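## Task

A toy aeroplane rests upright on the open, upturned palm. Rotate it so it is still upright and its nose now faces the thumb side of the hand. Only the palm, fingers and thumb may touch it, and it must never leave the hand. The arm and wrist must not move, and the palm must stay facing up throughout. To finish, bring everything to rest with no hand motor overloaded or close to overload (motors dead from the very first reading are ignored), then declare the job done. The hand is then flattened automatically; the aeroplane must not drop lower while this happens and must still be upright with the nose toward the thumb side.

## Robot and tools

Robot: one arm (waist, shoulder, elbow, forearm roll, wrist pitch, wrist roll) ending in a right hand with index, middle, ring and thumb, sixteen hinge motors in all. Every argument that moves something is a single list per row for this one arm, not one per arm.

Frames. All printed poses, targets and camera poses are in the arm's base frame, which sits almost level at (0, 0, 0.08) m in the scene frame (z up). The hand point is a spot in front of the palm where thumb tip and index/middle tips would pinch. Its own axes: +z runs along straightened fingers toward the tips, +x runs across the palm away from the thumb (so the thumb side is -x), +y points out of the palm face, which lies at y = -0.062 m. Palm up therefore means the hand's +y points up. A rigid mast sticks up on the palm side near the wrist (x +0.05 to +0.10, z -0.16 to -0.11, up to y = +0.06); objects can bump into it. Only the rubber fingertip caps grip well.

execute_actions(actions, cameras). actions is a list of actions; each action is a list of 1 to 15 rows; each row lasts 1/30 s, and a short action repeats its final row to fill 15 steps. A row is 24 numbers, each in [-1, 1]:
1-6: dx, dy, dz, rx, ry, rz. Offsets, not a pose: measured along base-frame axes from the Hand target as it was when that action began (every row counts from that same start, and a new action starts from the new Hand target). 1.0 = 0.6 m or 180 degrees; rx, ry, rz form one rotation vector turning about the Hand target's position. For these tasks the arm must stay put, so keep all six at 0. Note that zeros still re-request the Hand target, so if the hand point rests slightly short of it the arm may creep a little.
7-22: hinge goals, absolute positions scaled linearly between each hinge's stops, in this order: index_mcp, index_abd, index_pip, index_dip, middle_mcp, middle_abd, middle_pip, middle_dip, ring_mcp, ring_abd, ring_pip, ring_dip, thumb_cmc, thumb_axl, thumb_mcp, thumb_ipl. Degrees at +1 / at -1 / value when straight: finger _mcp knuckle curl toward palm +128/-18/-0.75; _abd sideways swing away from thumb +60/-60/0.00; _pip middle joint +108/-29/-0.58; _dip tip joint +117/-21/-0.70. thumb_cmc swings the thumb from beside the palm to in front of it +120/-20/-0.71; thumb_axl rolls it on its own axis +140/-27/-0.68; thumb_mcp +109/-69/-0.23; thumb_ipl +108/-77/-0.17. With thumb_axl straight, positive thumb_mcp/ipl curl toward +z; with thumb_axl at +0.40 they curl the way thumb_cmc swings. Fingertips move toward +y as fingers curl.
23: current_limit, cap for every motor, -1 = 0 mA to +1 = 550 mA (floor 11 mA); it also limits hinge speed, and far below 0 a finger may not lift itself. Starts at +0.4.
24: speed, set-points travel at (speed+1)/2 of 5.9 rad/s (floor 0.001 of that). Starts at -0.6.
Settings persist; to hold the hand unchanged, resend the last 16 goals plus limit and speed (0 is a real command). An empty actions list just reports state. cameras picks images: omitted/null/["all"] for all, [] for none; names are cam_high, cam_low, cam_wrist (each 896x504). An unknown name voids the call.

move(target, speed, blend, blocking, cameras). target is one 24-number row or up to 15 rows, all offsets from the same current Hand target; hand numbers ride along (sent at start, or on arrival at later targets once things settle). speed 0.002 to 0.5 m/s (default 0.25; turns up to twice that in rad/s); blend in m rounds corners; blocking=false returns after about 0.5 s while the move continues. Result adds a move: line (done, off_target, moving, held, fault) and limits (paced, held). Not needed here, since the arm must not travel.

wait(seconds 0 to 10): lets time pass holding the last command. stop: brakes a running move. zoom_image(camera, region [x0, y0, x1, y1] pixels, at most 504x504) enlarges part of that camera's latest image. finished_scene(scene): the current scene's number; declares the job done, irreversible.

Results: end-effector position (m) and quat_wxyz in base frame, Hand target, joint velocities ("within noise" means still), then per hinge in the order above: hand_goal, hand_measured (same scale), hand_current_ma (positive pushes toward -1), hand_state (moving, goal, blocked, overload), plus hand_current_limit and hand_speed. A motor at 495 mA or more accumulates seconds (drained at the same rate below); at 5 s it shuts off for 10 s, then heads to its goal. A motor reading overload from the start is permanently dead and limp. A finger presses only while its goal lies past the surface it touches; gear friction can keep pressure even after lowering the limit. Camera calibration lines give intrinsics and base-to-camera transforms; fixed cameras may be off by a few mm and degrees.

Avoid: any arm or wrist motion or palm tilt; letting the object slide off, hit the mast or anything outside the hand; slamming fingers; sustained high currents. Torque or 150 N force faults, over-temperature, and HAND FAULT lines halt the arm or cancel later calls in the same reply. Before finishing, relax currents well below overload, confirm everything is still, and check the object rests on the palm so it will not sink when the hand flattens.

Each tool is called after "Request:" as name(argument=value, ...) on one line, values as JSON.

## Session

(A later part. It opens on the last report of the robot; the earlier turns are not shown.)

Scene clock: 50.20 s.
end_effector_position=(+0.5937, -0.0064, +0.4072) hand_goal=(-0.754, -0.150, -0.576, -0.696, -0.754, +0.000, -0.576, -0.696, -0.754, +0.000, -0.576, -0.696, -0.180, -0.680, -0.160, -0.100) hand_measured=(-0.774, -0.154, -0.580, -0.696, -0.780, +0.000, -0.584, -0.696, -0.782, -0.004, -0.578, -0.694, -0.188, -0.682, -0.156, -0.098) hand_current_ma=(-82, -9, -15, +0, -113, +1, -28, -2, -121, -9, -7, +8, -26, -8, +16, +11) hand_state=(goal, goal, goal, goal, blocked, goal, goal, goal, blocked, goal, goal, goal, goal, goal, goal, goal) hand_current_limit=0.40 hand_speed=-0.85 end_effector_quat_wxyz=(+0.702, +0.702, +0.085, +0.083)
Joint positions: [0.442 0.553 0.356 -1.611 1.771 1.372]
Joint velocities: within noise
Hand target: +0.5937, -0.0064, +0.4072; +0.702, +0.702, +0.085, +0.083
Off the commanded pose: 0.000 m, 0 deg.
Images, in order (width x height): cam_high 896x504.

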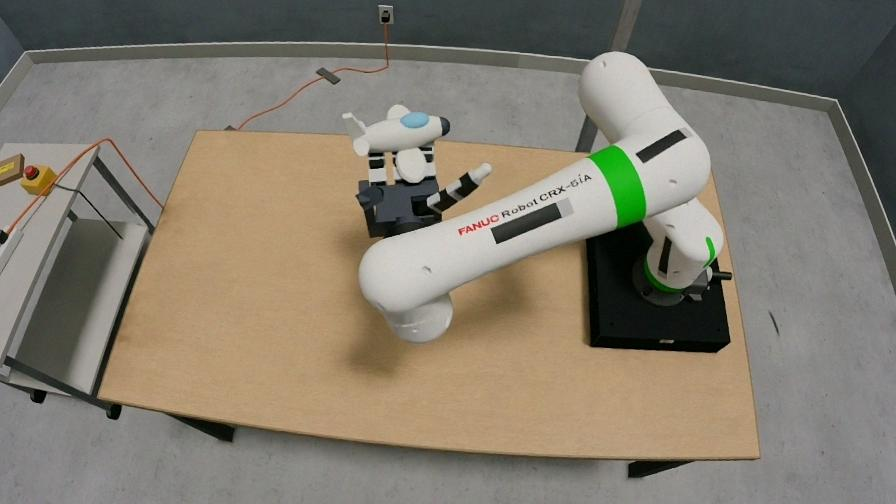

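Request:
execute_actions(actions=[[[0,0,0,0,0,0,-0.754,0,-0.576,-0.696,-0.754,0,-0.576,-0.696,-0.754,0,-0.576,-0.696,-0.6,-0.68,-0.2,-0.15,0.4,-0.88]],[[0,0,0,0,0,0,-0.754,0,-0.576,-0.696,-0.754,0,-0.576,-0.696,-0.754,0,-0.576,-0.696,-0.6,-0.68,-0.2,-0.15,0.4,-0.88]]], cameras=["cam_high","cam_wrist"])

Request:
zoom_image(camera="cam_high", region=[330, 80, 510, 240])

Request:
wait(seconds=1, cameras=[])

Scene clock: 52.20 s.
end_effector_position=(+0.5937, -0.0064, +0.4072) hand_goal=(-0.754, +0.000, -0.576, -0.696, -0.754, +0.000, -0.576, -0.696, -0.754, +0.000, -0.576, -0.696, -0.600, -0.680, -0.200, -0.150) hand_measured=(-0.774, -0.004, -0.580, -0.696, -0.780, +0.000, -0.584, -0.696, -0.782, -0.004, -0.578, -0.694, -0.610, -0.682, -0.198, -0.148) hand_current_ma=(-82, -9, -15, +0, -113, +1, -28, -2, -121, -9, -7, +8, -35, -8, +12, +9) hand_state=(goal, goal, goal, goal, blocked, goal, goal, goal, blocked, goal, goal, goal, goal, goal, goal, goal) hand_current_limit=0.40 hand_speed=-0.88 end_effector_quat_wxyz=(+0.702, +0.702, +0.085, +0.083)
Joint positions: [0.442 0.553 0.356 -1.611 1.771 1.372]
Joint velocities: within noise
Hand target: +0.5937, -0.0064, +0.4072; +0.702, +0.702, +0.085, +0.083
Off the commanded pose: 0.000 m, 0 deg.
camera_calibration:
cam_wrist: T_world_to_cam=[[-0.784161, -0.196316, 0.588686, 0.264335], [-0.560595, 0.630931, -0.536339, 0.502837], [-0.266128, -0.750591, -0.604805, 0.530224], [0, 0, 0, 1]] pos_world=[0.630277, 0.132619, 0.434763]
Images, in order (width x height): cam_high 896x504, cam_wrist 896x504.

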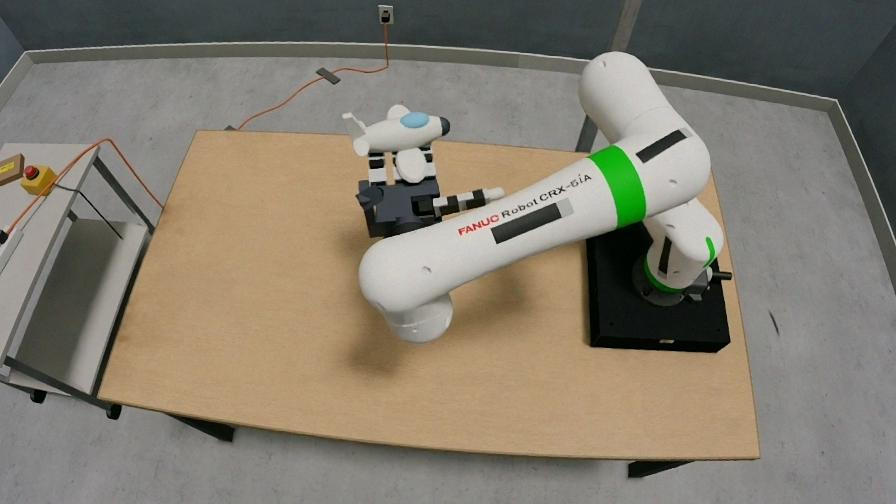

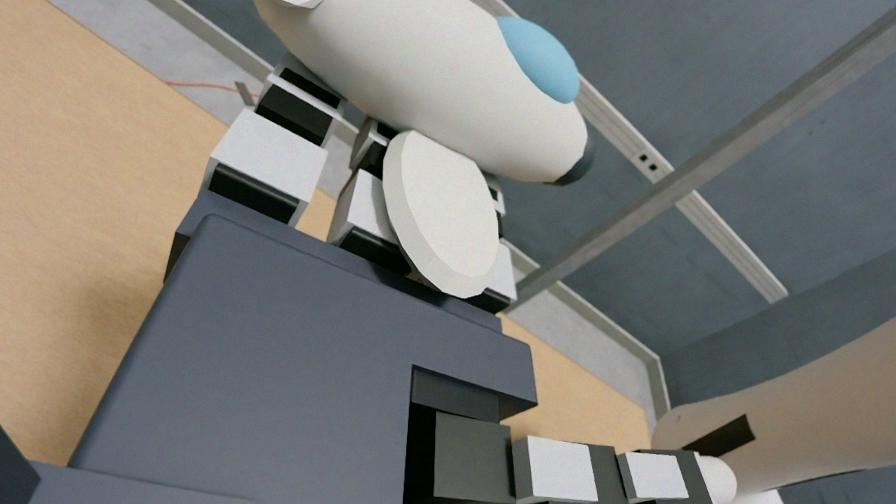

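Scaled by 2.800 from the camera's 896x504 image, which has a finer 1280x720 frame.

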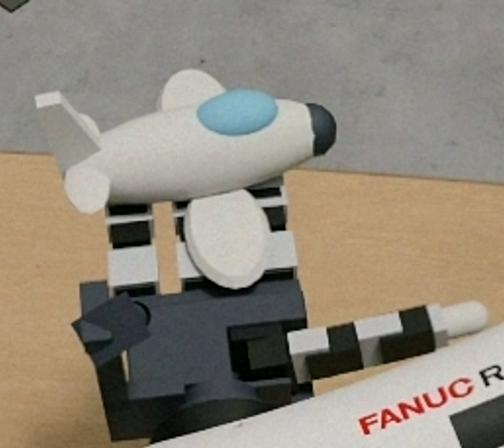

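Scene clock: 53.20 s.
end_effector_position=(+0.5937, -0.0064, +0.4072) hand_goal=(-0.754, +0.000, -0.576, -0.696, -0.754, +0.000, -0.576, -0.696, -0.754, +0.000, -0.576, -0.696, -0.600, -0.680, -0.200, -0.150) hand_measured=(-0.774, -0.004, -0.580, -0.696, -0.780, +0.000, -0.584, -0.696, -0.782, -0.004, -0.578, -0.694, -0.610, -0.682, -0.198, -0.148) hand_current_ma=(-82, -9, -15, +0, -113, +1, -28, -2, -121, -9, -7, +8, -35, -8, +11, +9) hand_state=(goal, goal, goal, goal, blocked, goal, goal, goal, blocked, goal, goal, goal, goal, goal, goal, goal) hand_current_limit=0.40 hand_speed=-0.88 end_effector_quat_wxyz=(+0.702, +0.702, +0.085, +0.083)
Joint positions: [0.442 0.553 0.356 -1.611 1.771 1.372]
Joint velocities: within noise
Hand target: +0.5937, -0.0064, +0.4072; +0.702, +0.702, +0.085, +0.083
Off the commanded pose: 0.000 m, 0 deg.
wait: 1.00 s; at rest by 0.17 s
No camera images: "cameras" was empty.

Request:
finished_scene(scene=2)

The scene is finished: the task was done.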